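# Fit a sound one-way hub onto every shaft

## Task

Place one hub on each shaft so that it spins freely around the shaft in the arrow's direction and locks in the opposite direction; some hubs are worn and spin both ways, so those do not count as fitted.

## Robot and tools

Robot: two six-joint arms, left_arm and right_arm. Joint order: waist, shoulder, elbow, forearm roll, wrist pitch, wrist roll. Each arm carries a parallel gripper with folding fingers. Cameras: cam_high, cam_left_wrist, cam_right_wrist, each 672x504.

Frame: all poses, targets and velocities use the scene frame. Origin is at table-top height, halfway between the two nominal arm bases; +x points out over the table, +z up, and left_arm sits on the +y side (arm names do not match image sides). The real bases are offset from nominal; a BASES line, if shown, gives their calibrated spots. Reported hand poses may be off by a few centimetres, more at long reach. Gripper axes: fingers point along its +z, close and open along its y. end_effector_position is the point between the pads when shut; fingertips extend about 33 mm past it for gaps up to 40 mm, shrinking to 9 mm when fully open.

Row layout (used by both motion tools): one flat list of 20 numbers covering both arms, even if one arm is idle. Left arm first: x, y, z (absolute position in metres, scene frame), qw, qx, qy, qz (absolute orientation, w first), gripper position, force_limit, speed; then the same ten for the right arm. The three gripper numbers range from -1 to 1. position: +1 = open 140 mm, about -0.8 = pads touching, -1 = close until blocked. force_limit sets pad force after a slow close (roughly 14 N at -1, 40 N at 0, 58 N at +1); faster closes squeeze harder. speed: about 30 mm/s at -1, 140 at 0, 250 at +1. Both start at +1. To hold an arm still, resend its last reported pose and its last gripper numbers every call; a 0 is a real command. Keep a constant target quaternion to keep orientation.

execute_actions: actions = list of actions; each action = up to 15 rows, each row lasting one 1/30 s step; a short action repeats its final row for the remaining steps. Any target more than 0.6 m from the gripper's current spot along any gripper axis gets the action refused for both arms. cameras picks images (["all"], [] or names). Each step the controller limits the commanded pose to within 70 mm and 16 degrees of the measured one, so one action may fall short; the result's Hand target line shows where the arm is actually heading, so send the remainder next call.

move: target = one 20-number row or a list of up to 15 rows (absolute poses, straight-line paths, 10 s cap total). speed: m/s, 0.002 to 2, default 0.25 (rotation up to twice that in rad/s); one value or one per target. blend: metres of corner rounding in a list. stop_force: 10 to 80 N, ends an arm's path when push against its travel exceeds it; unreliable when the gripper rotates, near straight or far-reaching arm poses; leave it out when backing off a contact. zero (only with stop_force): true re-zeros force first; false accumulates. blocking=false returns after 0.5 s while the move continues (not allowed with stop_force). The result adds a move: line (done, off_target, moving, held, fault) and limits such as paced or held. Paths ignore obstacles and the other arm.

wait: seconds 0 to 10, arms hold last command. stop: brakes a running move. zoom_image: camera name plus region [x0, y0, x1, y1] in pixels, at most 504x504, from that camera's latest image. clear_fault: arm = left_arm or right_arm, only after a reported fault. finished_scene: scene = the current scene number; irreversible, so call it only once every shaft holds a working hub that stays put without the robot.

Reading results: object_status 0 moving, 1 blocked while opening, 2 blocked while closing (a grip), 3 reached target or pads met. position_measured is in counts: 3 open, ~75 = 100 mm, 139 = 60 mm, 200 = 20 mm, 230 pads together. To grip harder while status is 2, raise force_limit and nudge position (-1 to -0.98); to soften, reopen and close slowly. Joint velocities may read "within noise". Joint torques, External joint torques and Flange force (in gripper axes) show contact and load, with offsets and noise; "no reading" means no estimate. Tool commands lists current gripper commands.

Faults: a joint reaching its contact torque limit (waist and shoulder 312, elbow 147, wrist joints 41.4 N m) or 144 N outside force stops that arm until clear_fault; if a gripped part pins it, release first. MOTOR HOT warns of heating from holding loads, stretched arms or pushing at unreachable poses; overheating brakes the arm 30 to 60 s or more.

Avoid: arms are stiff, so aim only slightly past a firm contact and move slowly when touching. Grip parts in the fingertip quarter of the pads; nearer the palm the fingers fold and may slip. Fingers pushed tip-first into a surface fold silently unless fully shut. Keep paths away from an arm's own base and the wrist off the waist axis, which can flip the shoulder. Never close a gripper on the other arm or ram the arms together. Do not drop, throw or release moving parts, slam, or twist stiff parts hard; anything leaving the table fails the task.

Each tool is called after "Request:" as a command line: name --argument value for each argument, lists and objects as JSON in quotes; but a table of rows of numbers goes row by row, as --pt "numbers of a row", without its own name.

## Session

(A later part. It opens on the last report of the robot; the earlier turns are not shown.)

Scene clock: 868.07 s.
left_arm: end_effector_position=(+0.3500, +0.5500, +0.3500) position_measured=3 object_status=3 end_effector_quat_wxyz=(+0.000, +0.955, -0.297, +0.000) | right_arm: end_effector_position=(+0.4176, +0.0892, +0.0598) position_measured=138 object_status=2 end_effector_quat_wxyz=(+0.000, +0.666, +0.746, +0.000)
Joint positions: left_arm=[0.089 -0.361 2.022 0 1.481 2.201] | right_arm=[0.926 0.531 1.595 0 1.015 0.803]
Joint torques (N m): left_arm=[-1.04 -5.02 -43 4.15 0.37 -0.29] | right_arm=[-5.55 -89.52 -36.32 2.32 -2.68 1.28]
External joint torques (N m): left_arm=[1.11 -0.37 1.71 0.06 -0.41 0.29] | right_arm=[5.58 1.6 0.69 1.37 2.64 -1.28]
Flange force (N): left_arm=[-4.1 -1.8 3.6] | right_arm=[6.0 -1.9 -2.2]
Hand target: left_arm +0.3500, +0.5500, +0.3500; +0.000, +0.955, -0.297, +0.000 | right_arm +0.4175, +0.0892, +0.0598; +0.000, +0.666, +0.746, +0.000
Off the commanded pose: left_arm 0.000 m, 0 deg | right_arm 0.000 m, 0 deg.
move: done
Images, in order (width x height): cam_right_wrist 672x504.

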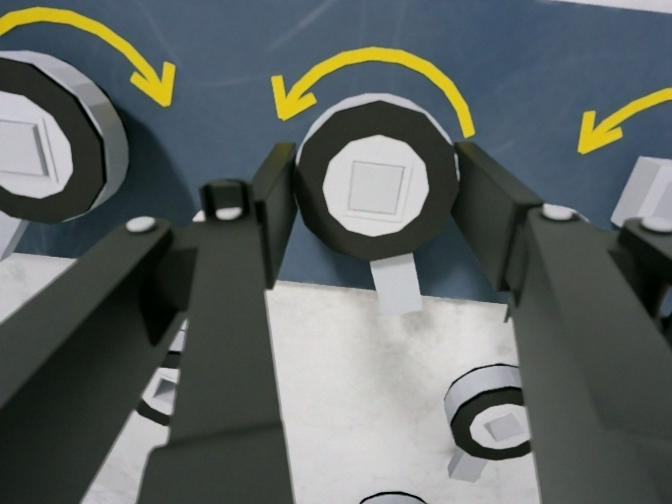

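Request:
move --target '[0.35,0.55,0.35,0,0.955,-0.297,0,1,1,1,0.4175,0.0892,0.0572,0,0.6659,0.7461,0,-1,-1,-1]' --speed 0.015

Request:
move --pt "0.35 0.55 0.35 0 0.955 -0.297 0 1 1 1 0.4175 0.0892 0.0572 0 0.6659 0.7461 0 0.1 -1 -1" --pt "0.35 0.55 0.35 0 0.955 -0.297 0 1 1 1 0.4175 0.0892 0.0605 0 0.6659 0.7461 0 0.1 -1 -1" --pt "0.35 0.55 0.35 0 0.955 -0.297 0 1 1 1 0.4175 0.0892 0.11 0 0.7071 0.7071 0 0.1 -1 -1" --pt "0.35 0.55 0.35 0 0.955 -0.297 0 1 1 1 0.5 -0.06 0.11 0 0.7071 0.7071 0 0.1 -1 -1" --speed '[0.03,0.03,0.08,0.2]' --blend '[0,0,0.01,0]' --cameras '["cam_right_wrist","cam_high"]'

Scene clock: 880.67 s.
left_arm: end_effector_position=(+0.3500, +0.5500, +0.3500) position_measured=3 object_status=3 end_effector_quat_wxyz=(+0.000, +0.955, -0.297, +0.000) | right_arm: end_effector_position=(+0.4175, +0.0892, +0.0572) position_measured=138 object_status=2 end_effector_quat_wxyz=(+0.000, +0.666, +0.746, +0.000)
Joint positions: left_arm=[0.089 -0.361 2.022 0 1.481 2.201] | right_arm=[0.926 0.533 1.597 0 1.011 0.803]
Joint torques (N m): left_arm=[-1.61 -5.34 -43.24 4.02 0.3 -0.24] | right_arm=[-5.87 -79.53 -29.71 2.01 -2.58 0.47]
External joint torques (N m): left_arm=[1.67 0.24 2.03 0.19 -0.34 0.24] | right_arm=[6.25 -8.64 -5.92 1.68 2.54 -0.46]
Flange force (N): left_arm=[-4.5 -3.5 4.1] | right_arm=[8.1 -2.6 -15.4]
Hand target: left_arm +0.3500, +0.5500, +0.3500; +0.000, +0.955, -0.297, +0.000 | right_arm +0.4175, +0.0892, +0.0572; +0.000, +0.666, +0.746, +0.000
Off the commanded pose: left_arm 0.000 m, 0 deg | right_arm 0.000 m, 0 deg.
move: done

Scene clock: 883.53 s.
left_arm: end_effector_position=(+0.3500, +0.5500, +0.3500) position_measured=3 object_status=3 end_effector_quat_wxyz=(+0.000, +0.955, -0.297, +0.000) | right_arm: end_effector_position=(+0.4999, -0.0599, +0.1100) position_measured=117 object_status=3 end_effector_quat_wxyz=(+0.000, +0.707, +0.707, +0.000)
Joint positions: left_arm=[0.089 -0.361 2.022 0 1.481 2.201] | right_arm=[0.712 0.408 1.686 0 1.048 0.702]
Joint torques (N m): left_arm=[-1.61 -5.57 -43.07 4.06 0.34 -0.24] | right_arm=[-1.4 -79.29 -33.7 3.11 -0.68 0.81]
External joint torques (N m): left_arm=[1.75 -0.05 1.76 0.16 -0.37 0.24] | right_arm=[1.72 2.09 -2.59 0.65 0.64 -0.81]
Flange force (N): left_arm=[-4.8 -3.6 3.7] | right_arm=[7.0 5.7 -1.5]
Hand target: left_arm +0.3500, +0.5500, +0.3500; +0.000, +0.955, -0.297, +0.000 | right_arm +0.5000, -0.0600, +0.1100; +0.000, +0.707, +0.707, +0.000
Off the commanded pose: left_arm 0.000 m, 0 deg | right_arm 0.000 m, 0 deg.
move: done
Images, in order (width x height): cam_high 672x504, cam_right_wrist 672x504.

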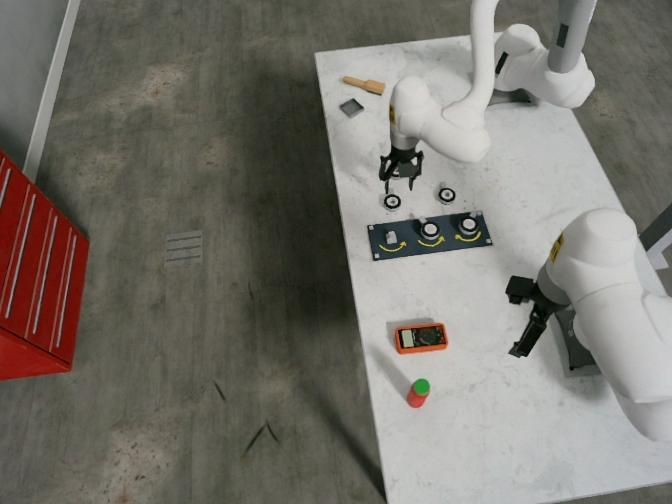

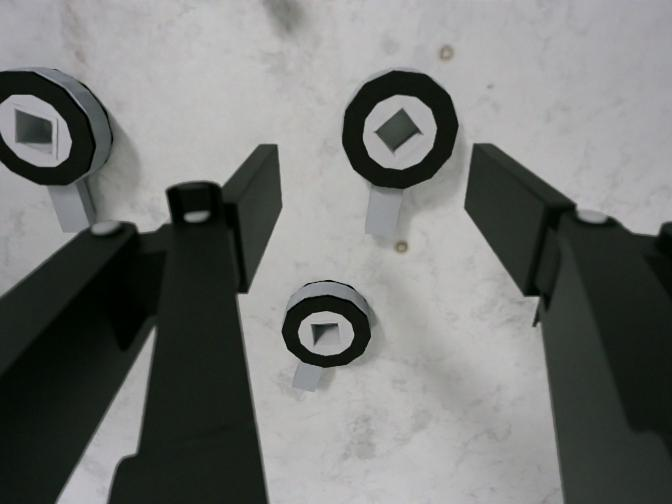

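Request:
move --target '[0.35,0.55,0.35,0,0.955,-0.297,0,1,1,1,0.515,-0.055,0.07,0,0.7071,0.7071,0,0.1,-1,-1]' --speed 0.1 --cameras '["cam_right_wrist"]'

Scene clock: 898.17 s.
left_arm: end_effector_position=(+0.3500, +0.5500, +0.3500) position_measured=3 object_status=3 end_effector_quat_wxyz=(+0.000, +0.955, -0.297, +0.000) | right_arm: end_effector_position=(+0.5150, -0.0550, +0.0701) position_measured=117 object_status=3 end_effector_quat_wxyz=(+0.000, +0.707, +0.707, +0.000)
Joint positions: left_arm=[0.089 -0.361 2.022 0 1.481 2.201] | right_arm=[0.704 0.462 1.686 0 0.994 0.694]
Joint torques (N m): left_arm=[-1.65 -5.23 -42.83 4.11 0.27 -0.2] | right_arm=[-2.54 -82.75 -32.49 3.06 -0.4 0.47]
External joint torques (N m): left_arm=[1.76 -0.28 1.56 0.11 -0.31 0.2] | right_arm=[2.66 1.44 -2.7 0.58 0.36 -0.47]
Flange force (N): left_arm=[-4.9 -3.4 3.2] | right_arm=[7.7 4.1 -1.3]
Hand target: left_arm +0.3500, +0.5500, +0.3500; +0.000, +0.955, -0.297, +0.000 | right_arm +0.5150, -0.0550, +0.0700; +0.000, +0.707, +0.707, +0.000
Off the commanded pose: left_arm 0.000 m, 0 deg | right_arm 0.000 m, 0 deg.
move: done
Images, in order (width x height): cam_right_wrist 672x504.

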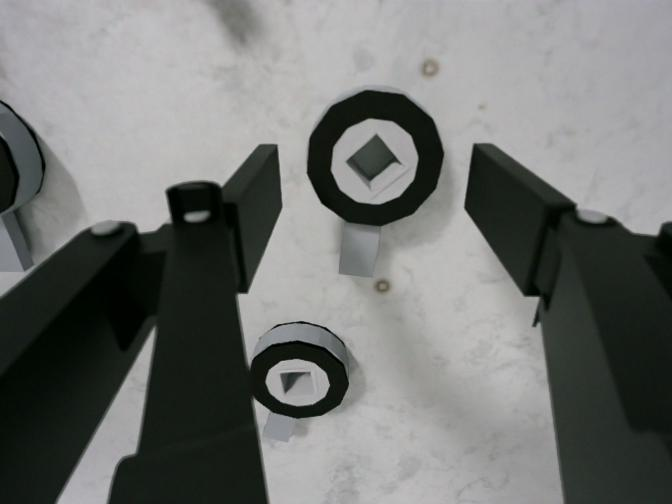

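Request:
move --pt "0.35 0.55 0.35 0 0.955 -0.297 0 1 1 1 0.5153 -0.055 0.0365 0 0.7071 0.7071 0 0.1 -1 -1" --pt "0.35 0.55 0.35 0 0.955 -0.297 0 1 1 1 0.5153 -0.055 0.0365 0 0.7071 0.7071 0 -1 -1 -1" --speed 0.05 --cameras '["cam_right_wrist"]'

Request:
zoom_image --camera "cam_right_wrist" --region '[280, 90, 480, 290]'

Scene clock: 906.87 s.
left_arm: end_effector_position=(+0.3500, +0.5500, +0.3500) position_measured=3 object_status=3 end_effector_quat_wxyz=(+0.000, +0.955, -0.297, +0.000) | right_arm: end_effector_position=(+0.5153, -0.0550, +0.0365) position_measured=138 object_status=0 end_effector_quat_wxyz=(+0.000, +0.707, +0.707, +0.000)
Joint positions: left_arm=[0.089 -0.361 2.022 0 1.481 2.201] | right_arm=[0.703 0.493 1.709 0 0.94 0.694]
Joint torques (N m): left_arm=[-1.3 -5.26 -43.3 4.1 0.18 -0.22] | right_arm=[-3.15 -81.13 -29.51 2.81 -0.72 0.48]
External joint torques (N m): left_arm=[1.36 0.22 2.16 0.1 -0.23 0.22] | right_arm=[3.22 -1.63 -4.34 0.69 0.69 -0.48]
Flange force (N): left_arm=[-4.1 -2.6 4.1] | right_arm=[8.1 3.5 -5.4]
Hand target: left_arm +0.3500, +0.5500, +0.3500; +0.000, +0.955, -0.297, +0.000 | right_arm +0.5153, -0.0550, +0.0365; +0.000, +0.707, +0.707, +0.000
Off the commanded pose: left_arm 0.000 m, 0 deg | right_arm 0.000 m, 0 deg.
move: done
Images, in order (width x height): cam_right_wrist 672x504.

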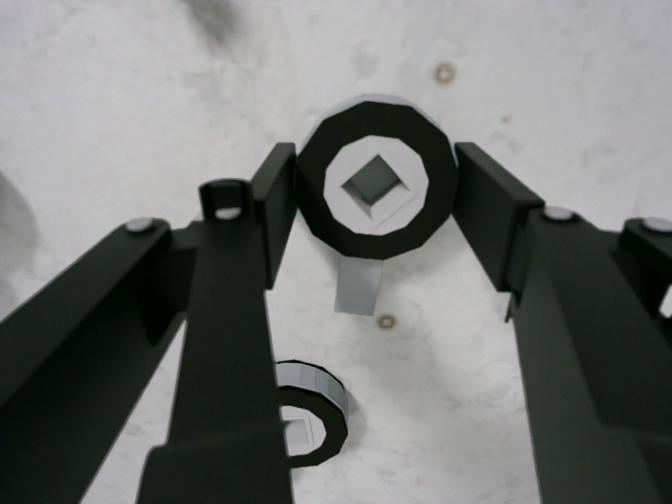

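Scaled by 2.520 from the camera's 672x504 image, which has a finer 960x720 frame.

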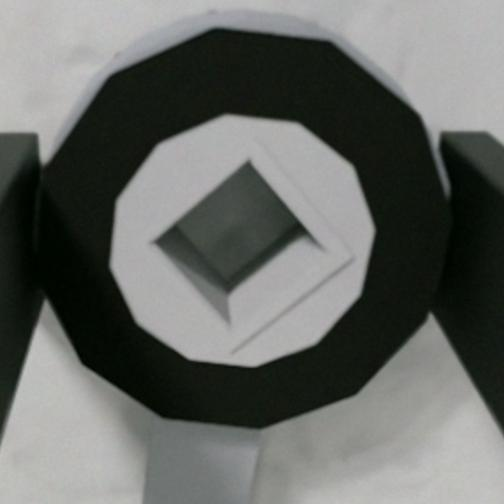

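Request:
move --pt "0.35 0.55 0.35 0 0.955 -0.297 0 1 1 1 0.5153 -0.055 0.095 0 0.7071 0.7071 0 -1 -1 -1" --pt "0.35 0.55 0.35 0 0.955 -0.297 0 1 1 1 0.543 0.0885 0.095 0 0.3543 0.9351 0 -1 -1 -1" --speed '[0.06,0.12]' --cameras '["cam_right_wrist"]'

Request:
zoom_image --camera "cam_right_wrist" --region '[280, 80, 480, 280]'

Scene clock: 935.23 s.
left_arm: end_effector_position=(+0.3500, +0.5500, +0.3500) position_measured=3 object_status=3 end_effector_quat_wxyz=(+0.000, +0.955, -0.297, +0.000) | right_arm: end_effector_position=(+0.5430, +0.0885, +0.0950) position_measured=138 object_status=2 end_effector_quat_wxyz=(+0.000, +0.354, +0.935, +0.000)
Joint positions: left_arm=[0.089 -0.361 2.022 0 1.481 2.201] | right_arm=[0.811 0.615 1.383 0 1.144 -0.045]
Joint torques (N m): left_arm=[-1.62 -5.47 -43.02 3.93 0.25 -0.21] | right_arm=[-2.84 -101.51 -36.97 3.39 -0.56 0.46]
External joint torques (N m): left_arm=[1.67 0.25 1.75 0.28 -0.29 0.21] | right_arm=[3.27 3.88 -1.12 0.58 0.55 -0.46]
Flange force (N): left_arm=[-4.2 -3.7 3.6] | right_arm=[3.2 9.4 0.9]
Hand target: left_arm +0.3500, +0.5500, +0.3500; +0.000, +0.955, -0.297, +0.000 | right_arm +0.5430, +0.0885, +0.0950; +0.000, +0.354, +0.935, +0.000
Off the commanded pose: left_arm 0.000 m, 0 deg | right_arm 0.000 m, 0 deg.
move: done
Images, in order (width x height): cam_right_wrist 672x504.

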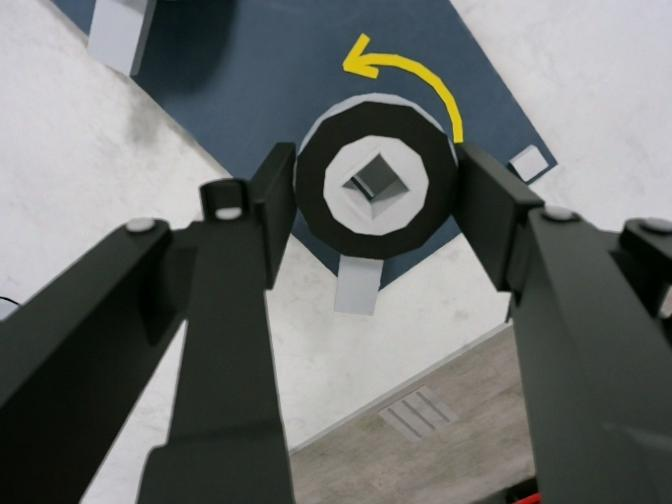

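Scaled by 2.520 from the camera's 672x504 image, which has a finer 960x720 frame.

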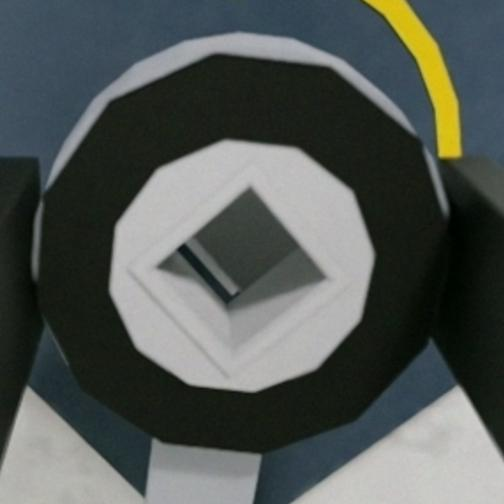

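Request:
move --target '[0.35,0.55,0.35,0,0.955,-0.297,0,1,1,1,0.547,0.0878,0.091,0,0.3543,0.9351,0,-1,-1,-1]' --speed 0.05 --cameras '["cam_right_wrist"]'

Request:
zoom_image --camera "cam_right_wrist" --region '[320, 130, 440, 250]'

Scene clock: 957.40 s.
left_arm: end_effector_position=(+0.3500, +0.5500, +0.3500) position_measured=3 object_status=3 end_effector_quat_wxyz=(+0.000, +0.955, -0.297, +0.000) | right_arm: end_effector_position=(+0.5470, +0.0878, +0.0910) position_measured=138 object_status=2 end_effector_quat_wxyz=(+0.000, +0.354, +0.935, +0.000)
Joint positions: left_arm=[0.089 -0.361 2.022 0 1.481 2.201] | right_arm=[0.807 0.621 1.38 0 1.14 -0.049]
Joint torques (N m): left_arm=[-1.24 -5.81 -42.87 4.03 0.15 -0.24] | right_arm=[-3.02 -103.63 -36.93 3.42 -0.41 0.52]
External joint torques (N m): left_arm=[1.36 0.36 1.63 0.18 -0.19 0.24] | right_arm=[3.62 5.45 -1.1 0.54 0.41 -0.52]
Flange force (N): left_arm=[-3.5 -3.2 3.2] | right_arm=[3.5 11.6 2.3]
Hand target: left_arm +0.3500, +0.5500, +0.3500; +0.000, +0.955, -0.297, +0.000 | right_arm +0.5470, +0.0878, +0.0910; +0.000, +0.354, +0.935, +0.000
Off the commanded pose: left_arm 0.000 m, 0 deg | right_arm 0.000 m, 0 deg.
move: done
Images, in order (width x height): cam_right_wrist 672x504.

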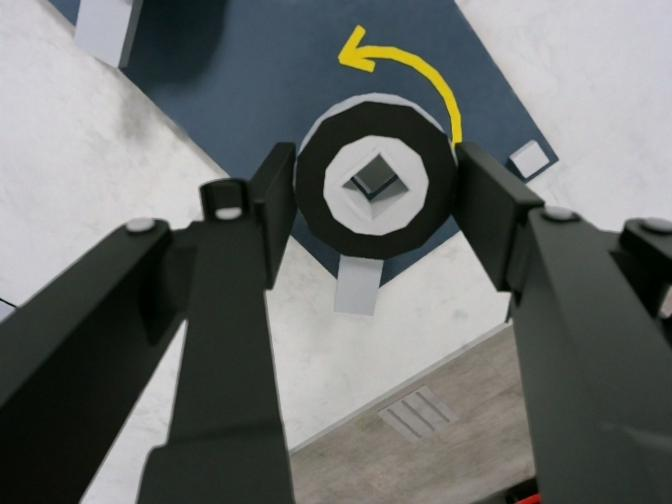

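Scaled by 4.200 from the camera's 672x504 image, which has a finer 960x720 frame.

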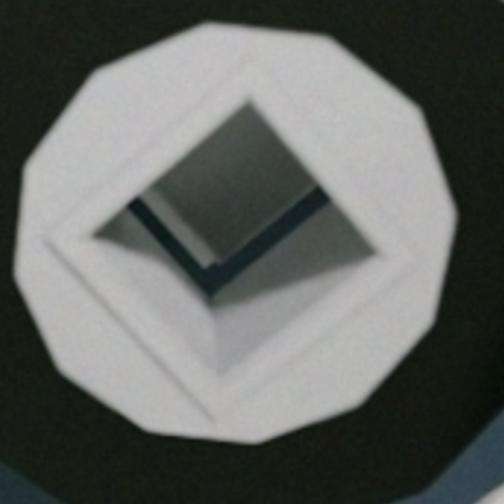

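Request:
move --target '[0.35,0.55,0.35,0,0.955,-0.297,0,1,1,1,0.548,0.0880,0.0843,0,0.3543,0.9351,0,-1,-1,-1]' --speed 0.02 --cameras '["cam_right_wrist"]'

Request:
zoom_image --camera "cam_right_wrist" --region '[320, 130, 440, 250]'

Scene clock: 967.27 s.
left_arm: end_effector_position=(+0.3500, +0.5500, +0.3500) position_measured=3 object_status=3 end_effector_quat_wxyz=(+0.000, +0.955, -0.297, +0.000) | right_arm: end_effector_position=(+0.5480, +0.0880, +0.0844) position_measured=138 object_status=2 end_effector_quat_wxyz=(+0.000, +0.354, +0.935, +0.000)
Joint positions: left_arm=[0.089 -0.361 2.022 0 1.481 2.201] | right_arm=[0.806 0.627 1.383 0 1.131 -0.05]
Joint torques (N m): left_arm=[-1.42 -5.08 -43.29 4.02 0.3 -0.29] | right_arm=[-3.01 -102.93 -37.3 3.35 -0.24 0.5]
External joint torques (N m): left_arm=[1.54 -0.4 2.03 0.19 -0.33 0.29] | right_arm=[3.1 4.37 -0.65 0.58 0.24 -0.5]
Flange force (N): left_arm=[-5.2 -2.6 4.0] | right_arm=[2.9 8.6 2.2]
Hand target: left_arm +0.3500, +0.5500, +0.3500; +0.000, +0.955, -0.297, +0.000 | right_arm +0.5480, +0.0880, +0.0843; +0.000, +0.354, +0.935, +0.000
Off the commanded pose: left_arm 0.000 m, 0 deg | right_arm 0.000 m, 0 deg.
move: done
Images, in order (width x height): cam_right_wrist 672x504.

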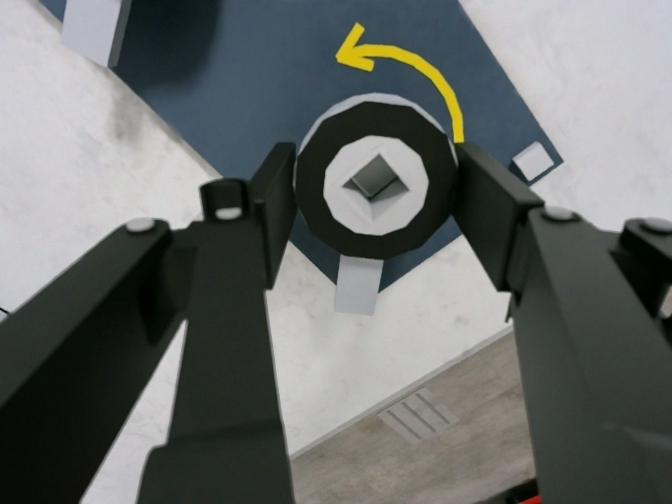

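Scaled by 4.200 from the camera's 672x504 image, which has a finer 960x720 frame.

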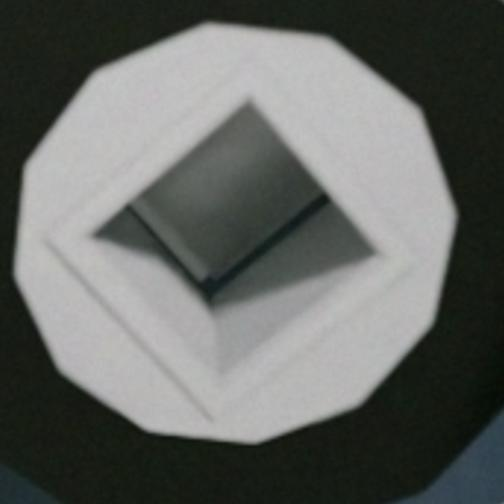

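Request:
move --target '[0.35,0.55,0.35,0,0.955,-0.297,0,1,1,1,0.5475,0.0885,0.079,0,0.3543,0.9351,0,-1,-1,-1]' --speed 0.01 --stop_force 10 --cameras '["cam_right_wrist"]'

Request:
zoom_image --camera "cam_right_wrist" --region '[320, 130, 440, 250]'

Scene clock: 976.07 s.
left_arm: end_effector_position=(+0.3500, +0.5500, +0.3500) position_measured=3 object_status=3 end_effector_quat_wxyz=(+0.000, +0.955, -0.297, +0.000) | right_arm: end_effector_position=(+0.5481, +0.0881, +0.0824) position_measured=138 object_status=2 end_effector_quat_wxyz=(+0.000, +0.354, +0.935, +0.000)
Joint positions: left_arm=[0.089 -0.361 2.022 0 1.481 2.201] | right_arm=[0.806 0.628 1.385 0 1.128 -0.05]
Joint torques (N m): left_arm=[-1.53 -5.2 -43.28 4.13 0.3 -0.29] | right_arm=[-2.76 -94.17 -32.79 3.38 -0.98 0.49]
External joint torques (N m): left_arm=[1.65 -0.33 2.05 0.08 -0.33 0.29] | right_arm=[3.37 -4.4 -5.03 0.55 0.97 -0.49]
Flange force (N): left_arm=[-5.3 -2.9 4.0] | right_arm=[3.2 7.5 -8.4]
Hand target: left_arm +0.3500, +0.5500, +0.3500; +0.000, +0.955, -0.297, +0.000 | right_arm +0.5481, +0.0881, +0.0824; +0.000, +0.354, +0.935, +0.000
Off the commanded pose: left_arm 0.000 m, 0 deg | right_arm 0.003 m, 0 deg.
move: contact (right_arm)
Images, in order (width x height): cam_right_wrist 672x504.

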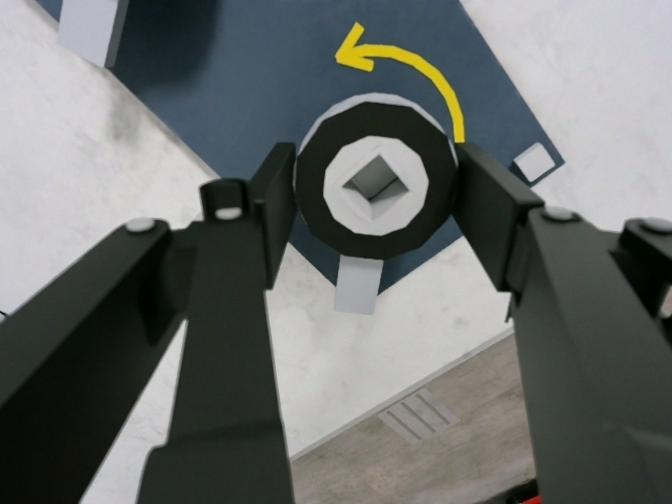

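Scaled by 4.200 from the camera's 672x504 image, which has a finer 960x720 frame.

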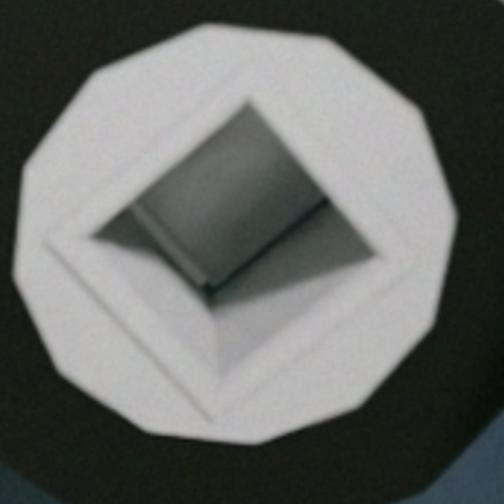

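Request:
move --pt "0.35 0.55 0.35 0 0.955 -0.297 0 1 1 1 0.5476 0.0886 0.0838 0 0.3543 0.9351 0 -1 -1 -1" --speed 0.02

Request:
move --target '[0.35,0.55,0.35,0,0.955,-0.297,0,1,1,1,0.5476,0.0886,0.078,0,0.3543,0.9351,0,-1,-1,-1]' --speed 0.01 --stop_force 10 --cameras '["cam_right_wrist"]'

Request:
zoom_image --camera "cam_right_wrist" --region '[320, 130, 440, 250]'

Scene clock: 987.17 s.
left_arm: end_effector_position=(+0.3500, +0.5500, +0.3500) position_measured=3 object_status=3 end_effector_quat_wxyz=(+0.000, +0.955, -0.297, +0.000) | right_arm: end_effector_position=(+0.5476, +0.0886, +0.0838) position_measured=138 object_status=2 end_effector_quat_wxyz=(+0.000, +0.354, +0.935, +0.000)
Joint positions: left_arm=[0.089 -0.361 2.022 0 1.481 2.201] | right_arm=[0.807 0.627 1.383 0 1.131 -0.049]
Joint torques (N m): left_arm=[-1.84 -5.75 -43.04 4.05 0.25 -0.3] | right_arm=[-3.28 -103.14 -36.89 3.33 -0.46 0.59]
External joint torques (N m): left_arm=[1.85 0.66 1.79 0.16 -0.3 0.3] | right_arm=[3.13 4.77 -0.97 0.6 0.46 -0.59]
Flange force (N): left_arm=[-4.2 -4.8 3.7] | right_arm=[2.8 10.2 1.9]
Hand target: left_arm +0.3500, +0.5500, +0.3500; +0.000, +0.955, -0.297, +0.000 | right_arm +0.5476, +0.0886, +0.0838; +0.000, +0.354, +0.935, +0.000
Off the commanded pose: left_arm 0.000 m, 0 deg | right_arm 0.000 m, 0 deg.
move: done

Scene clock: 988.50 s.
left_arm: end_effector_position=(+0.3500, +0.5500, +0.3500) position_measured=3 object_status=3 end_effector_quat_wxyz=(+0.000, +0.955, -0.297, +0.000) | right_arm: end_effector_position=(+0.5476, +0.0886, +0.0780) position_measured=138 object_status=2 end_effector_quat_wxyz=(+0.000, +0.354, +0.935, +0.000)
Joint positions: left_arm=[0.089 -0.361 2.022 0 1.481 2.201] | right_arm=[0.807 0.631 1.388 0 1.122 -0.049]
Joint torques (N m): left_arm=[-1.27 -5.21 -43.12 4.14 0.24 -0.26] | right_arm=[-5.94 -100.34 -31 2.25 2.22 0.58]
External joint torques (N m): left_arm=[1.37 -0.09 1.91 0.07 -0.27 0.26] | right_arm=[6.01 1.66 -6.75 1.67 -2.22 -0.58]
Flange force (N): left_arm=[-4.4 -2.5 3.7] | right_arm=[6.1 17.6 -0.7]
Hand target: left_arm +0.3500, +0.5500, +0.3500; +0.000, +0.955, -0.297, +0.000 | right_arm +0.5476, +0.0886, +0.0780; +0.000, +0.354, +0.935, +0.000
Off the commanded pose: left_arm 0.000 m, 0 deg | right_arm 0.000 m, 0 deg.
move: done
Images, in order (width x height): cam_right_wrist 672x504.

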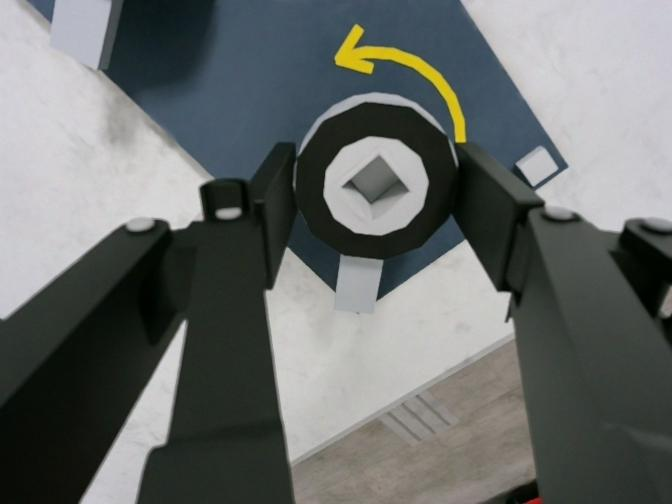

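Scaled by 4.200 from the camera's 672x504 image, which has a finer 960x720 frame.

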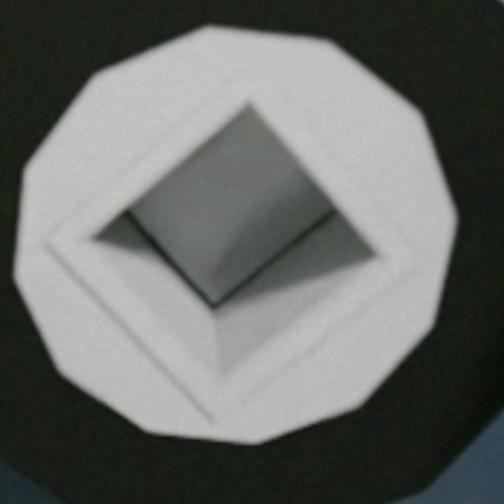

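Request:
move --target '[0.35,0.55,0.35,0,0.955,-0.297,0,1,1,1,0.5478,0.0890,0.070,0,0.3543,0.9351,0,-1,-1,-1]' --speed 0.012 --stop_force 12

Request:
move --target '[0.35,0.55,0.35,0,0.955,-0.297,0,1,1,1,0.5478,0.0890,0.058,0,0.3543,0.9351,0,-1,-1,-1]' --speed 0.012 --stop_force 12 --cameras '["cam_right_wrist"]'

Scene clock: 999.80 s.
left_arm: end_effector_position=(+0.3500, +0.5500, +0.3500) position_measured=3 object_status=3 end_effector_quat_wxyz=(+0.000, +0.955, -0.297, +0.000) | right_arm: end_effector_position=(+0.5478, +0.0890, +0.0700) position_measured=138 object_status=2 end_effector_quat_wxyz=(+0.000, +0.354, +0.935, +0.000)
Joint positions: left_arm=[0.089 -0.361 2.022 0 1.481 2.201] | right_arm=[0.807 0.638 1.393 0 1.111 -0.049]
Joint torques (N m): left_arm=[-1.62 -5.13 -43.02 4.22 0.27 -0.2] | right_arm=[-5.56 -102.08 -35.92 2.33 -0.7 0.49]
External joint torques (N m): left_arm=[1.59 0.32 1.9 -0.02 -0.31 0.2] | right_arm=[6.03 3.12 -1.56 1.58 0.7 -0.49]
Flange force (N): left_arm=[-4.1 -3.4 3.9] | right_arm=[6.3 9.6 0.1]
Hand target: left_arm +0.3500, +0.5500, +0.3500; +0.000, +0.955, -0.297, +0.000 | right_arm +0.5478, +0.0890, +0.0700; +0.000, +0.354, +0.935, +0.000
Off the commanded pose: left_arm 0.000 m, 0 deg | right_arm 0.000 m, 0 deg.
move: done

Scene clock: 1001.47 s.
left_arm: end_effector_position=(+0.3500, +0.5500, +0.3500) position_measured=3 object_status=3 end_effector_quat_wxyz=(+0.000, +0.955, -0.297, +0.000) | right_arm: end_effector_position=(+0.5478, +0.0890, +0.0582) position_measured=138 object_status=2 end_effector_quat_wxyz=(+0.000, +0.354, +0.935, +0.000)
Joint positions: left_arm=[0.089 -0.361 2.022 0 1.481 2.201] | right_arm=[0.807 0.647 1.401 0 1.094 -0.049]
Joint torques (N m): left_arm=[-1.46 -5.3 -42.97 4.08 0.21 -0.24] | right_arm=[-3.2 -90.91 -30.11 3.07 -1.35 0.5]
External joint torques (N m): left_arm=[1.64 -0.49 1.68 0.14 -0.24 0.24] | right_arm=[3.74 -8.59 -7.12 0.8 1.35 -0.5]
Flange force (N): left_arm=[-5.2 -2.8 3.2] | right_arm=[3.7 7.3 -13.4]
Hand target: left_arm +0.3500, +0.5500, +0.3500; +0.000, +0.955, -0.297, +0.000 | right_arm +0.5478, +0.0890, +0.0582; +0.000, +0.354, +0.935, +0.000
Off the commanded pose: left_arm 0.000 m, 0 deg | right_arm 0.000 m, 0 deg.
move: contact (right_arm)
Images, in order (width x height): cam_right_wrist 672x504.

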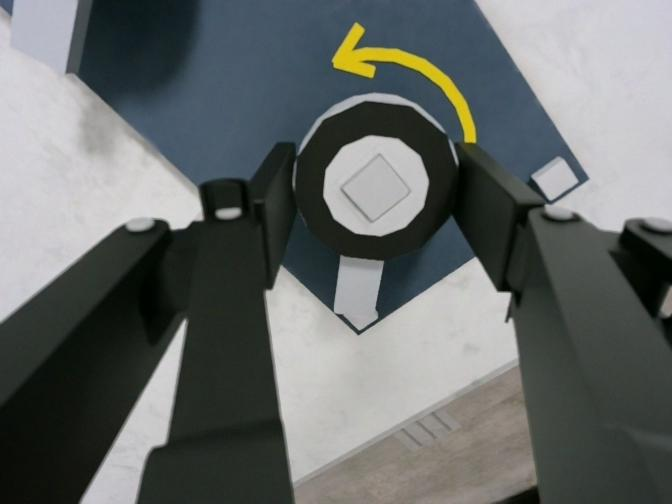

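Request:
move --pt "0.35 0.55 0.35 0 0.955 -0.297 0 1 1 1 0.5478 0.0890 0.0598 0 0.3543 0.9351 0 -1 -1 -1" --pt "0.35 0.55 0.35 0 0.955 -0.297 0 1 1 1 0.5478 0.0890 0.0598 0 0.1435 0.9897 0 -1 -1 -1" --speed '[0.05,0.15]' --cameras '["cam_right_wrist"]'

Request:
move --target '[0.35,0.55,0.35,0,0.955,-0.297,0,1,1,1,0.5478,0.0890,0.0598,0,0.3543,0.9351,0,-1,-1,-1]' --speed 0.15 --cameras '["cam_right_wrist"]'

Scene clock: 1015.47 s.
left_arm: end_effector_position=(+0.3500, +0.5500, +0.3500) position_measured=3 object_status=3 end_effector_quat_wxyz=(+0.000, +0.955, -0.297, +0.000) | right_arm: end_effector_position=(+0.5477, +0.0891, +0.0598) position_measured=138 object_status=2 end_effector_quat_wxyz=(+0.000, +0.143, +0.990, +0.000)
Joint positions: left_arm=[0.089 -0.361 2.022 0 1.481 2.201] | right_arm=[0.807 0.645 1.4 0 1.096 -0.485]
Joint torques (N m): left_arm=[-1.9 -5.46 -42.98 4.1 0.23 -0.24] | right_arm=[-1.91 -104.61 -34.72 3.66 0.89 0.36]
External joint torques (N m): left_arm=[1.9 0.5 1.86 0.1 -0.27 0.24] | right_arm=[2.38 5.15 -2.53 0.22 -0.87 -0.36]
Flange force (N): left_arm=[-4.4 -4.5 3.8] | right_arm=[-3.5 12.8 3.3]
Hand target: left_arm +0.3500, +0.5500, +0.3500; +0.000, +0.955, -0.297, +0.000 | right_arm +0.5478, +0.0890, +0.0598; +0.000, +0.143, +0.990, +0.000
Off the commanded pose: left_arm 0.000 m, 0 deg | right_arm 0.000 m, 0 deg.
move: done
Images, in order (width x height): cam_right_wrist 672x504.

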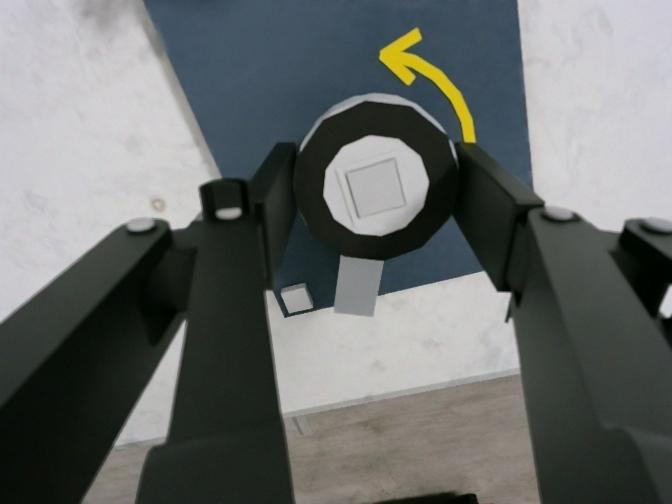

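Scene clock: 1017.37 s.
left_arm: end_effector_position=(+0.3500, +0.5500, +0.3500) position_measured=3 object_status=3 end_effector_quat_wxyz=(+0.000, +0.955, -0.297, +0.000) | right_arm: end_effector_position=(+0.5479, +0.0889, +0.0598) position_measured=138 object_status=2 end_effector_quat_wxyz=(+0.000, +0.354, +0.935, +0.000)
Joint positions: left_arm=[0.089 -0.361 2.022 0 1.481 2.201] | right_arm=[0.807 0.645 1.4 0 1.096 -0.049]
Joint torques (N m): left_arm=[-0.97 -5.24 -43.32 4.08 0.35 -0.3] | right_arm=[-8.84 -103.22 -35.76 1.15 -0.41 0.65]
External joint torques (N m): left_arm=[1.19 -0.65 2.07 0.13 -0.38 0.3] | right_arm=[9.26 3.91 -1.47 2.72 0.4 -0.65]
Flange force (N): left_arm=[-4.9 -1.5 4.1] | right_arm=[9.8 10.4 1.3]
Hand target: left_arm +0.3500, +0.5500, +0.3500; +0.000, +0.955, -0.297, +0.000 | right_arm +0.5478, +0.0890, +0.0598; +0.000, +0.354, +0.935, +0.000
Off the commanded pose: left_arm 0.000 m, 0 deg | right_arm 0.000 m, 0 deg.
move: done
Images, in order (width x height): cam_right_wrist 672x504.

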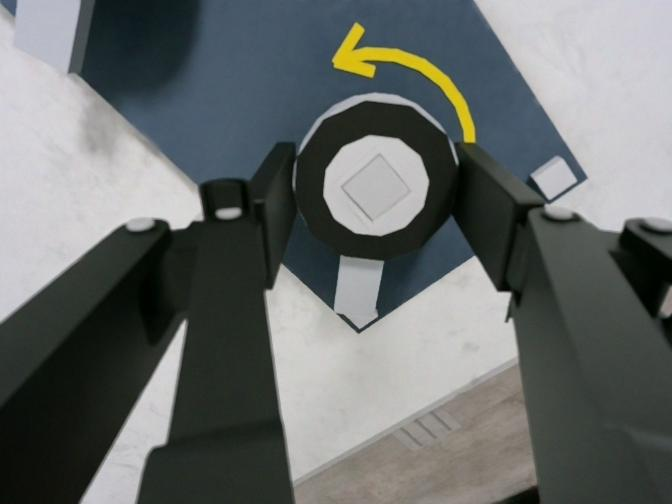

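Request:
move --pt "0.35 0.55 0.35 0 0.955 -0.297 0 1 1 1 0.5478 0.0890 0.096 0 0.3543 0.9351 0 -1 -1 -1" --pt "0.35 0.55 0.35 0 0.955 -0.297 0 1 1 1 0.515 -0.055 0.096 0 0.7071 0.7071 0 -1 -1 -1" --pt "0.35 0.55 0.35 0 0.955 -0.297 0 1 1 1 0.515 -0.055 0.042 0 0.7071 0.7071 0 -1 -1 -1" --speed '[0.04,0.15,0.06]' --cameras '["cam_right_wrist"]'

Request:
move --target '[0.35,0.55,0.35,0,0.955,-0.297,0,1,1,1,0.515,-0.055,0.0355,0,0.7071,0.7071,0,-1,-1,-1]' --speed 0.012 --stop_force 10

Scene clock: 1039.47 s.
left_arm: end_effector_position=(+0.3500, +0.5500, +0.3500) position_measured=3 object_status=3 end_effector_quat_wxyz=(+0.000, +0.955, -0.297, +0.000) | right_arm: end_effector_position=(+0.5150, -0.0550, +0.0421) position_measured=138 object_status=2 end_effector_quat_wxyz=(+0.000, +0.707, +0.707, +0.000)
Joint positions: left_arm=[0.089 -0.361 2.022 0 1.481 2.201] | right_arm=[0.704 0.487 1.706 0 0.949 0.694]
Joint torques (N m): left_arm=[-1.63 -5.6 -43.27 4.05 0.29 -0.33] | right_arm=[-2.69 -86.2 -32.91 2.93 -0.54 0.54]
External joint torques (N m): left_arm=[1.67 0.57 2.08 0.16 -0.33 0.33] | right_arm=[3.02 3.7 -1.14 0.59 0.51 -0.54]
Flange force (N): left_arm=[-4.2 -4.1 4.2] | right_arm=[7.8 3.6 2.0]
Hand target: left_arm +0.3500, +0.5500, +0.3500; +0.000, +0.955, -0.297, +0.000 | right_arm +0.5150, -0.0550, +0.0420; +0.000, +0.707, +0.707, +0.000
Off the commanded pose: left_arm 0.000 m, 0 deg | right_arm 0.000 m, 0 deg.
move: done
Images, in order (width x height): cam_right_wrist 672x504.

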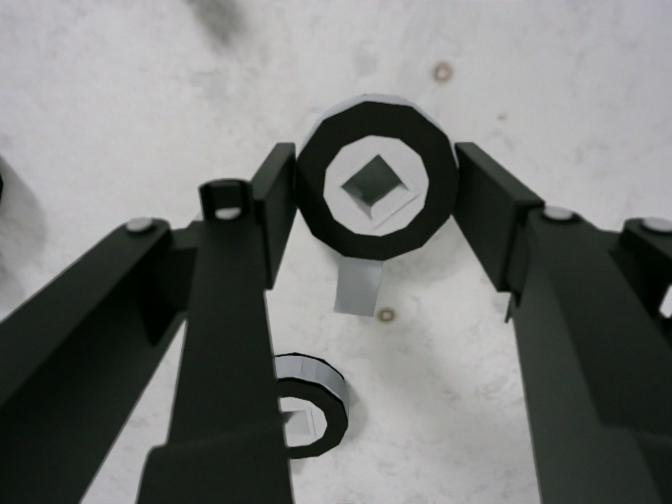

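Scene clock: 1040.67 s.
left_arm: end_effector_position=(+0.3500, +0.5500, +0.3500) position_measured=3 object_status=3 end_effector_quat_wxyz=(+0.000, +0.955, -0.297, +0.000) | right_arm: end_effector_position=(+0.5150, -0.0550, +0.0357) position_measured=138 object_status=2 end_effector_quat_wxyz=(+0.000, +0.707, +0.707, +0.000)
Joint positions: left_arm=[0.089 -0.361 2.022 0 1.481 2.201] | right_arm=[0.704 0.493 1.71 0 0.938 0.694]
Joint torques (N m): left_arm=[-1.47 -6.11 -43.4 4.01 0.23 -0.22] | right_arm=[-3.31 -76.48 -27.94 2.86 -1.42 0.49]
External joint torques (N m): left_arm=[1.57 0.75 2.21 0.2 -0.27 0.22] | right_arm=[3.65 -6.28 -5.87 0.65 1.38 -0.49]
Flange force (N): left_arm=[-3.8 -3.7 4.4] | right_arm=[7.1 1.5 -11.9]
Hand target: left_arm +0.3500, +0.5500, +0.3500; +0.000, +0.955, -0.297, +0.000 | right_arm +0.5150, -0.0550, +0.0357; +0.000, +0.707, +0.707, +0.000
Off the commanded pose: left_arm 0.000 m, 0 deg | right_arm 0.000 m, 0 deg.
move: contact (right_arm)

Request:
move --pt "0.35 0.55 0.35 0 0.955 -0.297 0 1 1 1 0.515 -0.055 0.0359 0 0.7071 0.7071 0 0.1 -1 -1" --pt "0.35 0.55 0.35 0 0.955 -0.297 0 1 1 1 0.515 -0.055 0.09 0 0.7071 0.7071 0 0.1 -1 -1" --pt "0.35 0.55 0.35 0 0.955 -0.297 0 1 1 1 0.471 -0.165 0.09 0 0.7071 0.7071 0 0.1 -1 -1" --speed '[0.03,0.08,0.15]' --cameras '["cam_right_wrist"]'

Scene clock: 1056.50 s.
left_arm: end_effector_position=(+0.3500, +0.5500, +0.3500) position_measured=3 object_status=3 end_effector_quat_wxyz=(+0.000, +0.955, -0.297, +0.000) | right_arm: end_effector_position=(+0.4710, -0.1650, +0.0900) position_measured=117 object_status=3 end_effector_quat_wxyz=(+0.000, +0.707, +0.707, +0.000)
Joint positions: left_arm=[0.089 -0.361 2.022 0 1.481 2.201] | right_arm=[0.616 0.3 1.885 0 0.956 0.606]
Joint torques (N m): left_arm=[-1.35 -4.75 -43.17 4.03 0.31 -0.26] | right_arm=[-2.26 -67.32 -31.26 3.02 -0.41 0.43]
External joint torques (N m): left_arm=[1.44 -0.57 1.93 0.18 -0.35 0.26] | right_arm=[2.63 2.45 -2.99 0.53 0.38 -0.43]
Flange force (N): left_arm=[-5.1 -2.1 3.8] | right_arm=[8.6 5.5 -0.7]
Hand target: left_arm +0.3500, +0.5500, +0.3500; +0.000, +0.955, -0.297, +0.000 | right_arm +0.4710, -0.1650, +0.0900; +0.000, +0.707, +0.707, +0.000
Off the commanded pose: left_arm 0.000 m, 0 deg | right_arm 0.000 m, 0 deg.
move: done
Images, in order (width x height): cam_right_wrist 672x504.

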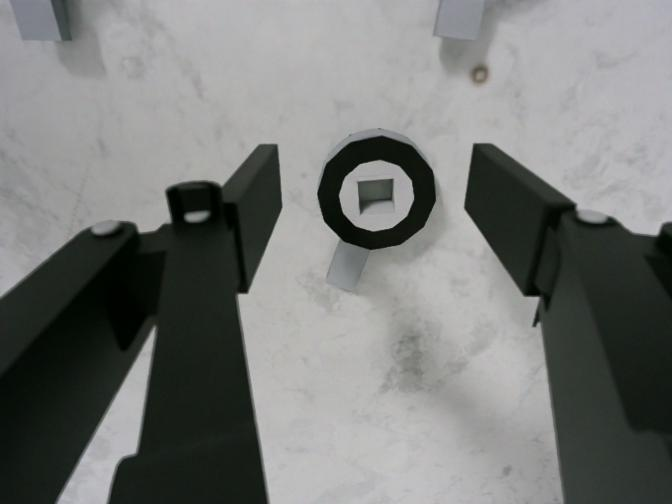

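Request:
move --target '[0.35,0.55,0.35,0,0.955,-0.297,0,1,1,1,0.4743,-0.185,0.065,0,0.7826,0.6225,0,0.1,-1,-1]' --speed 0.1 --cameras '["cam_right_wrist"]'

Scene clock: 1068.80 s.
left_arm: end_effector_position=(+0.3500, +0.5500, +0.3500) position_measured=3 object_status=3 end_effector_quat_wxyz=(+0.000, +0.955, -0.297, +0.000) | right_arm: end_effector_position=(+0.4743, -0.1850, +0.0650) position_measured=117 object_status=3 end_effector_quat_wxyz=(+0.000, +0.783, +0.623, +0.000)
Joint positions: left_arm=[0.089 -0.361 2.022 0 1.481 2.201] | right_arm=[0.586 0.312 1.923 0 0.906 0.804]
Joint torques (N m): left_arm=[-1.27 -5.46 -42.86 4.05 0.28 -0.27] | right_arm=[-2.69 -66.91 -30.47 2.82 -0.39 0.76]
External joint torques (N m): left_arm=[1.48 -0.47 1.54 0.17 -0.31 0.27] | right_arm=[3.09 2.16 -2.49 0.6 0.35 -0.76]
Flange force (N): left_arm=[-4.8 -2.7 3.1] | right_arm=[8.6 2.5 -0.2]
Hand target: left_arm +0.3500, +0.5500, +0.3500; +0.000, +0.955, -0.297, +0.000 | right_arm +0.4743, -0.1850, +0.0650; +0.000, +0.783, +0.623, +0.000
Off the commanded pose: left_arm 0.000 m, 0 deg | right_arm 0.000 m, 0 deg.
move: done
Images, in order (width x height): cam_right_wrist 672x504.

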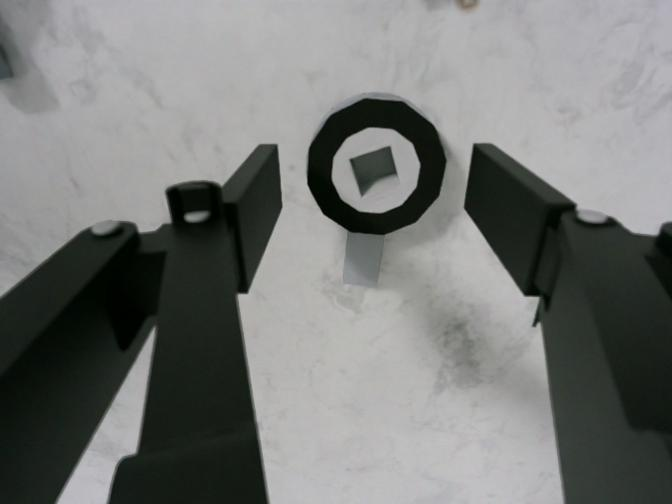

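Request:
move --pt "0.35 0.55 0.35 0 0.955 -0.297 0 1 1 1 0.4742 -0.187 0.0365 0 0.7826 0.6225 0 0.1 -1 -1" --pt "0.35 0.55 0.35 0 0.955 -0.297 0 1 1 1 0.4742 -0.187 0.0365 0 0.7826 0.6225 0 -1 -1 -1" --speed 0.05 --cameras '["cam_right_wrist"]'

Request:
zoom_image --camera "cam_right_wrist" --region '[280, 90, 480, 290]'

Scene clock: 1078.40 s.
left_arm: end_effector_position=(+0.3500, +0.5500, +0.3500) position_measured=3 object_status=3 end_effector_quat_wxyz=(+0.000, +0.955, -0.297, +0.000) | right_arm: end_effector_position=(+0.4742, -0.1870, +0.0365) position_measured=138 object_status=0 end_effector_quat_wxyz=(+0.000, +0.783, +0.623, +0.000)
Joint positions: left_arm=[0.089 -0.361 2.022 0 1.481 2.201] | right_arm=[0.584 0.342 1.946 0 0.853 0.801]
Joint torques (N m): left_arm=[-1.33 -5.74 -42.77 4.07 0.39 -0.17] | right_arm=[-2.7 -64.25 -27.2 2.65 -0.84 0.51]
External joint torques (N m): left_arm=[1.42 0.43 1.49 0.14 -0.43 0.17] | right_arm=[3.05 -1.95 -4.26 0.6 0.81 -0.51]
Flange force (N): left_arm=[-3.2 -3.4 3.4] | right_arm=[7.6 1.2 -6.5]
Hand target: left_arm +0.3500, +0.5500, +0.3500; +0.000, +0.955, -0.297, +0.000 | right_arm +0.4742, -0.1870, +0.0365; +0.000, +0.783, +0.623, +0.000
Off the commanded pose: left_arm 0.000 m, 0 deg | right_arm 0.000 m, 0 deg.
move: done
Images, in order (width x height): cam_right_wrist 672x504.

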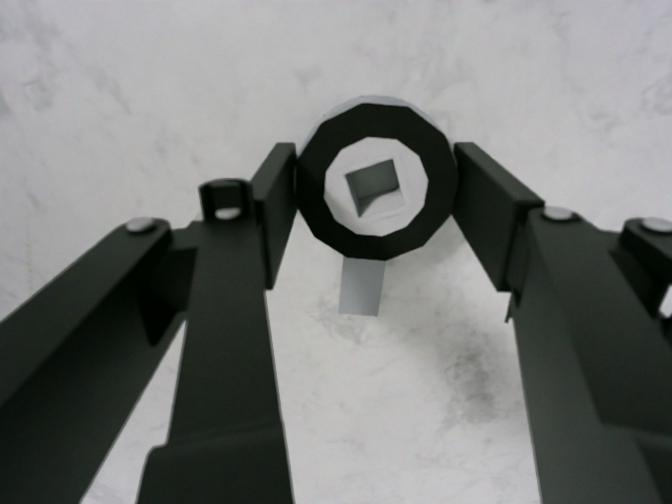

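Scaled by 2.520 from the camera's 672x504 image, which has a finer 960x720 frame.

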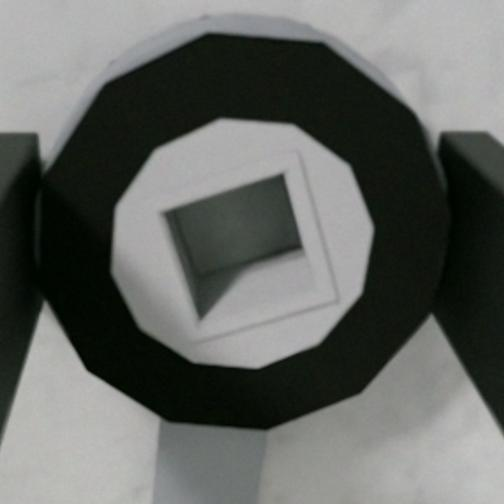

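Request:
move --pt "0.35 0.55 0.35 0 0.955 -0.297 0 1 1 1 0.4742 -0.187 0.095 0 0.7826 0.6225 0 -1 -1 -1" --pt "0.35 0.55 0.35 0 0.955 -0.297 0 1 1 1 0.5478 0.0888 0.095 0 0.8638 0.5038 0 -1 -1 -1" --pt "0.35 0.55 0.35 0 0.955 -0.297 0 1 1 1 0.5478 0.0888 0.0855 0 0.8638 0.5038 0 -1 -1 -1" --speed '[0.06,0.15,0.03]' --cameras '["cam_right_wrist"]'

Request:
zoom_image --camera "cam_right_wrist" --region '[320, 130, 440, 250]'

Scene clock: 1098.23 s.
left_arm: end_effector_position=(+0.3500, +0.5500, +0.3500) position_measured=3 object_status=3 end_effector_quat_wxyz=(+0.000, +0.955, -0.297, +0.000) | right_arm: end_effector_position=(+0.5478, +0.0888, +0.0856) position_measured=138 object_status=2 end_effector_quat_wxyz=(+0.000, +0.864, +0.504, +0.000)
Joint positions: left_arm=[0.089 -0.361 2.022 0 1.481 2.201] | right_arm=[0.807 0.627 1.381 0 1.134 1.312]
Joint torques (N m): left_arm=[-2 -5.15 -43.12 4.09 0.22 -0.27] | right_arm=[-2.96 -103.4 -37.23 3.34 -0.36 0.43]
External joint torques (N m): left_arm=[2.1 -0.33 1.87 0.12 -0.25 0.27] | right_arm=[3.01 4.83 -0.81 0.57 0.31 -0.43]
Flange force (N): left_arm=[-6.0 -4.0 3.6] | right_arm=[10.1 -0.8 2.3]
Hand target: left_arm +0.3500, +0.5500, +0.3500; +0.000, +0.955, -0.297, +0.000 | right_arm +0.5478, +0.0888, +0.0855; +0.000, +0.864, +0.504, +0.000
Off the commanded pose: left_arm 0.000 m, 0 deg | right_arm 0.000 m, 0 deg.
move: done
Images, in order (width x height): cam_right_wrist 672x504.

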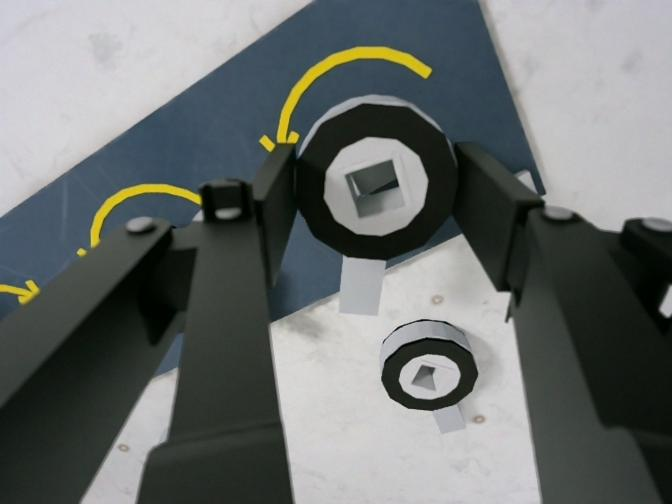

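Scaled by 4.200 from the camera's 672x504 image, which has a finer 960x720 frame.

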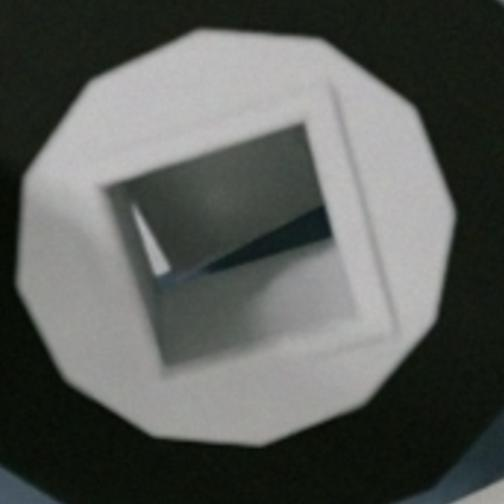

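Request:
move --target '[0.35,0.55,0.35,0,0.955,-0.297,0,1,1,1,0.5478,0.0888,0.0855,0,0.8013,0.5983,0,-1,-1,-1]' --speed 0.1 --cameras '["cam_right_wrist"]'

Request:
zoom_image --camera "cam_right_wrist" --region '[320, 130, 440, 250]'

Scene clock: 1110.60 s.
left_arm: end_effector_position=(+0.3500, +0.5500, +0.3500) position_measured=3 object_status=3 end_effector_quat_wxyz=(+0.000, +0.955, -0.297, +0.000) | right_arm: end_effector_position=(+0.5477, +0.0889, +0.0855) position_measured=138 object_status=2 end_effector_quat_wxyz=(+0.000, +0.801, +0.598, +0.000)
Joint positions: left_arm=[0.089 -0.361 2.022 0 1.481 2.201] | right_arm=[0.807 0.627 1.381 0 1.134 1.086]
Joint torques (N m): left_arm=[-0.9 -5.15 -43.07 4.07 0.31 -0.3] | right_arm=[-2.68 -103.12 -37.14 3.29 -0.43 0.37]
External joint torques (N m): left_arm=[1.02 -0.48 1.81 0.14 -0.34 0.3] | right_arm=[2.96 4.39 -0.91 0.65 0.38 -0.37]
Flange force (N): left_arm=[-4.2 -1.4 3.6] | right_arm=[9.7 1.4 1.8]
Hand target: left_arm +0.3500, +0.5500, +0.3500; +0.000, +0.955, -0.297, +0.000 | right_arm +0.5478, +0.0888, +0.0855; +0.000, +0.801, +0.598, +0.000
Off the commanded pose: left_arm 0.000 m, 0 deg | right_arm 0.000 m, 0 deg.
move: done
Images, in order (width x height): cam_right_wrist 672x504.

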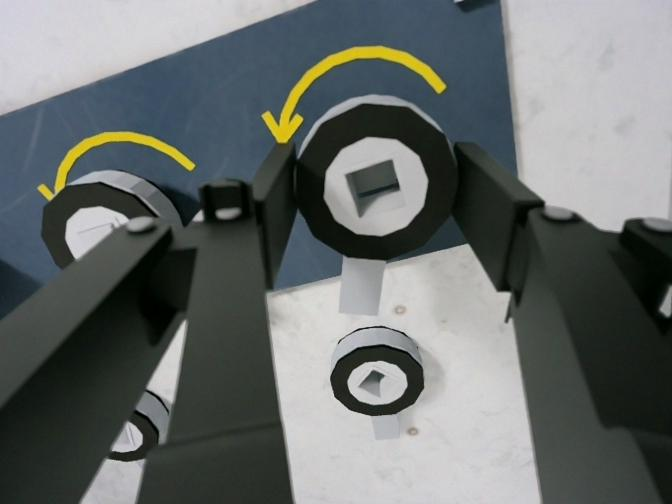

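Scaled by 4.200 from the camera's 672x504 image, which has a finer 960x720 frame.

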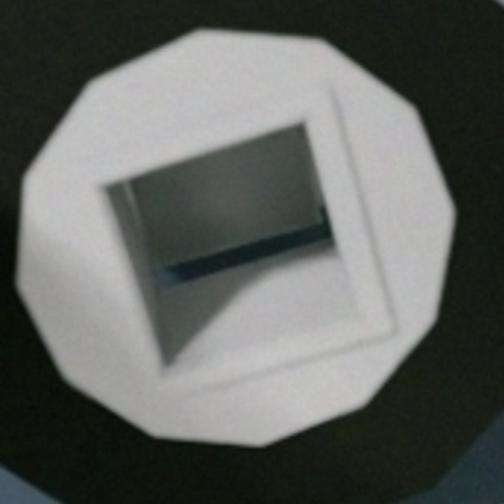

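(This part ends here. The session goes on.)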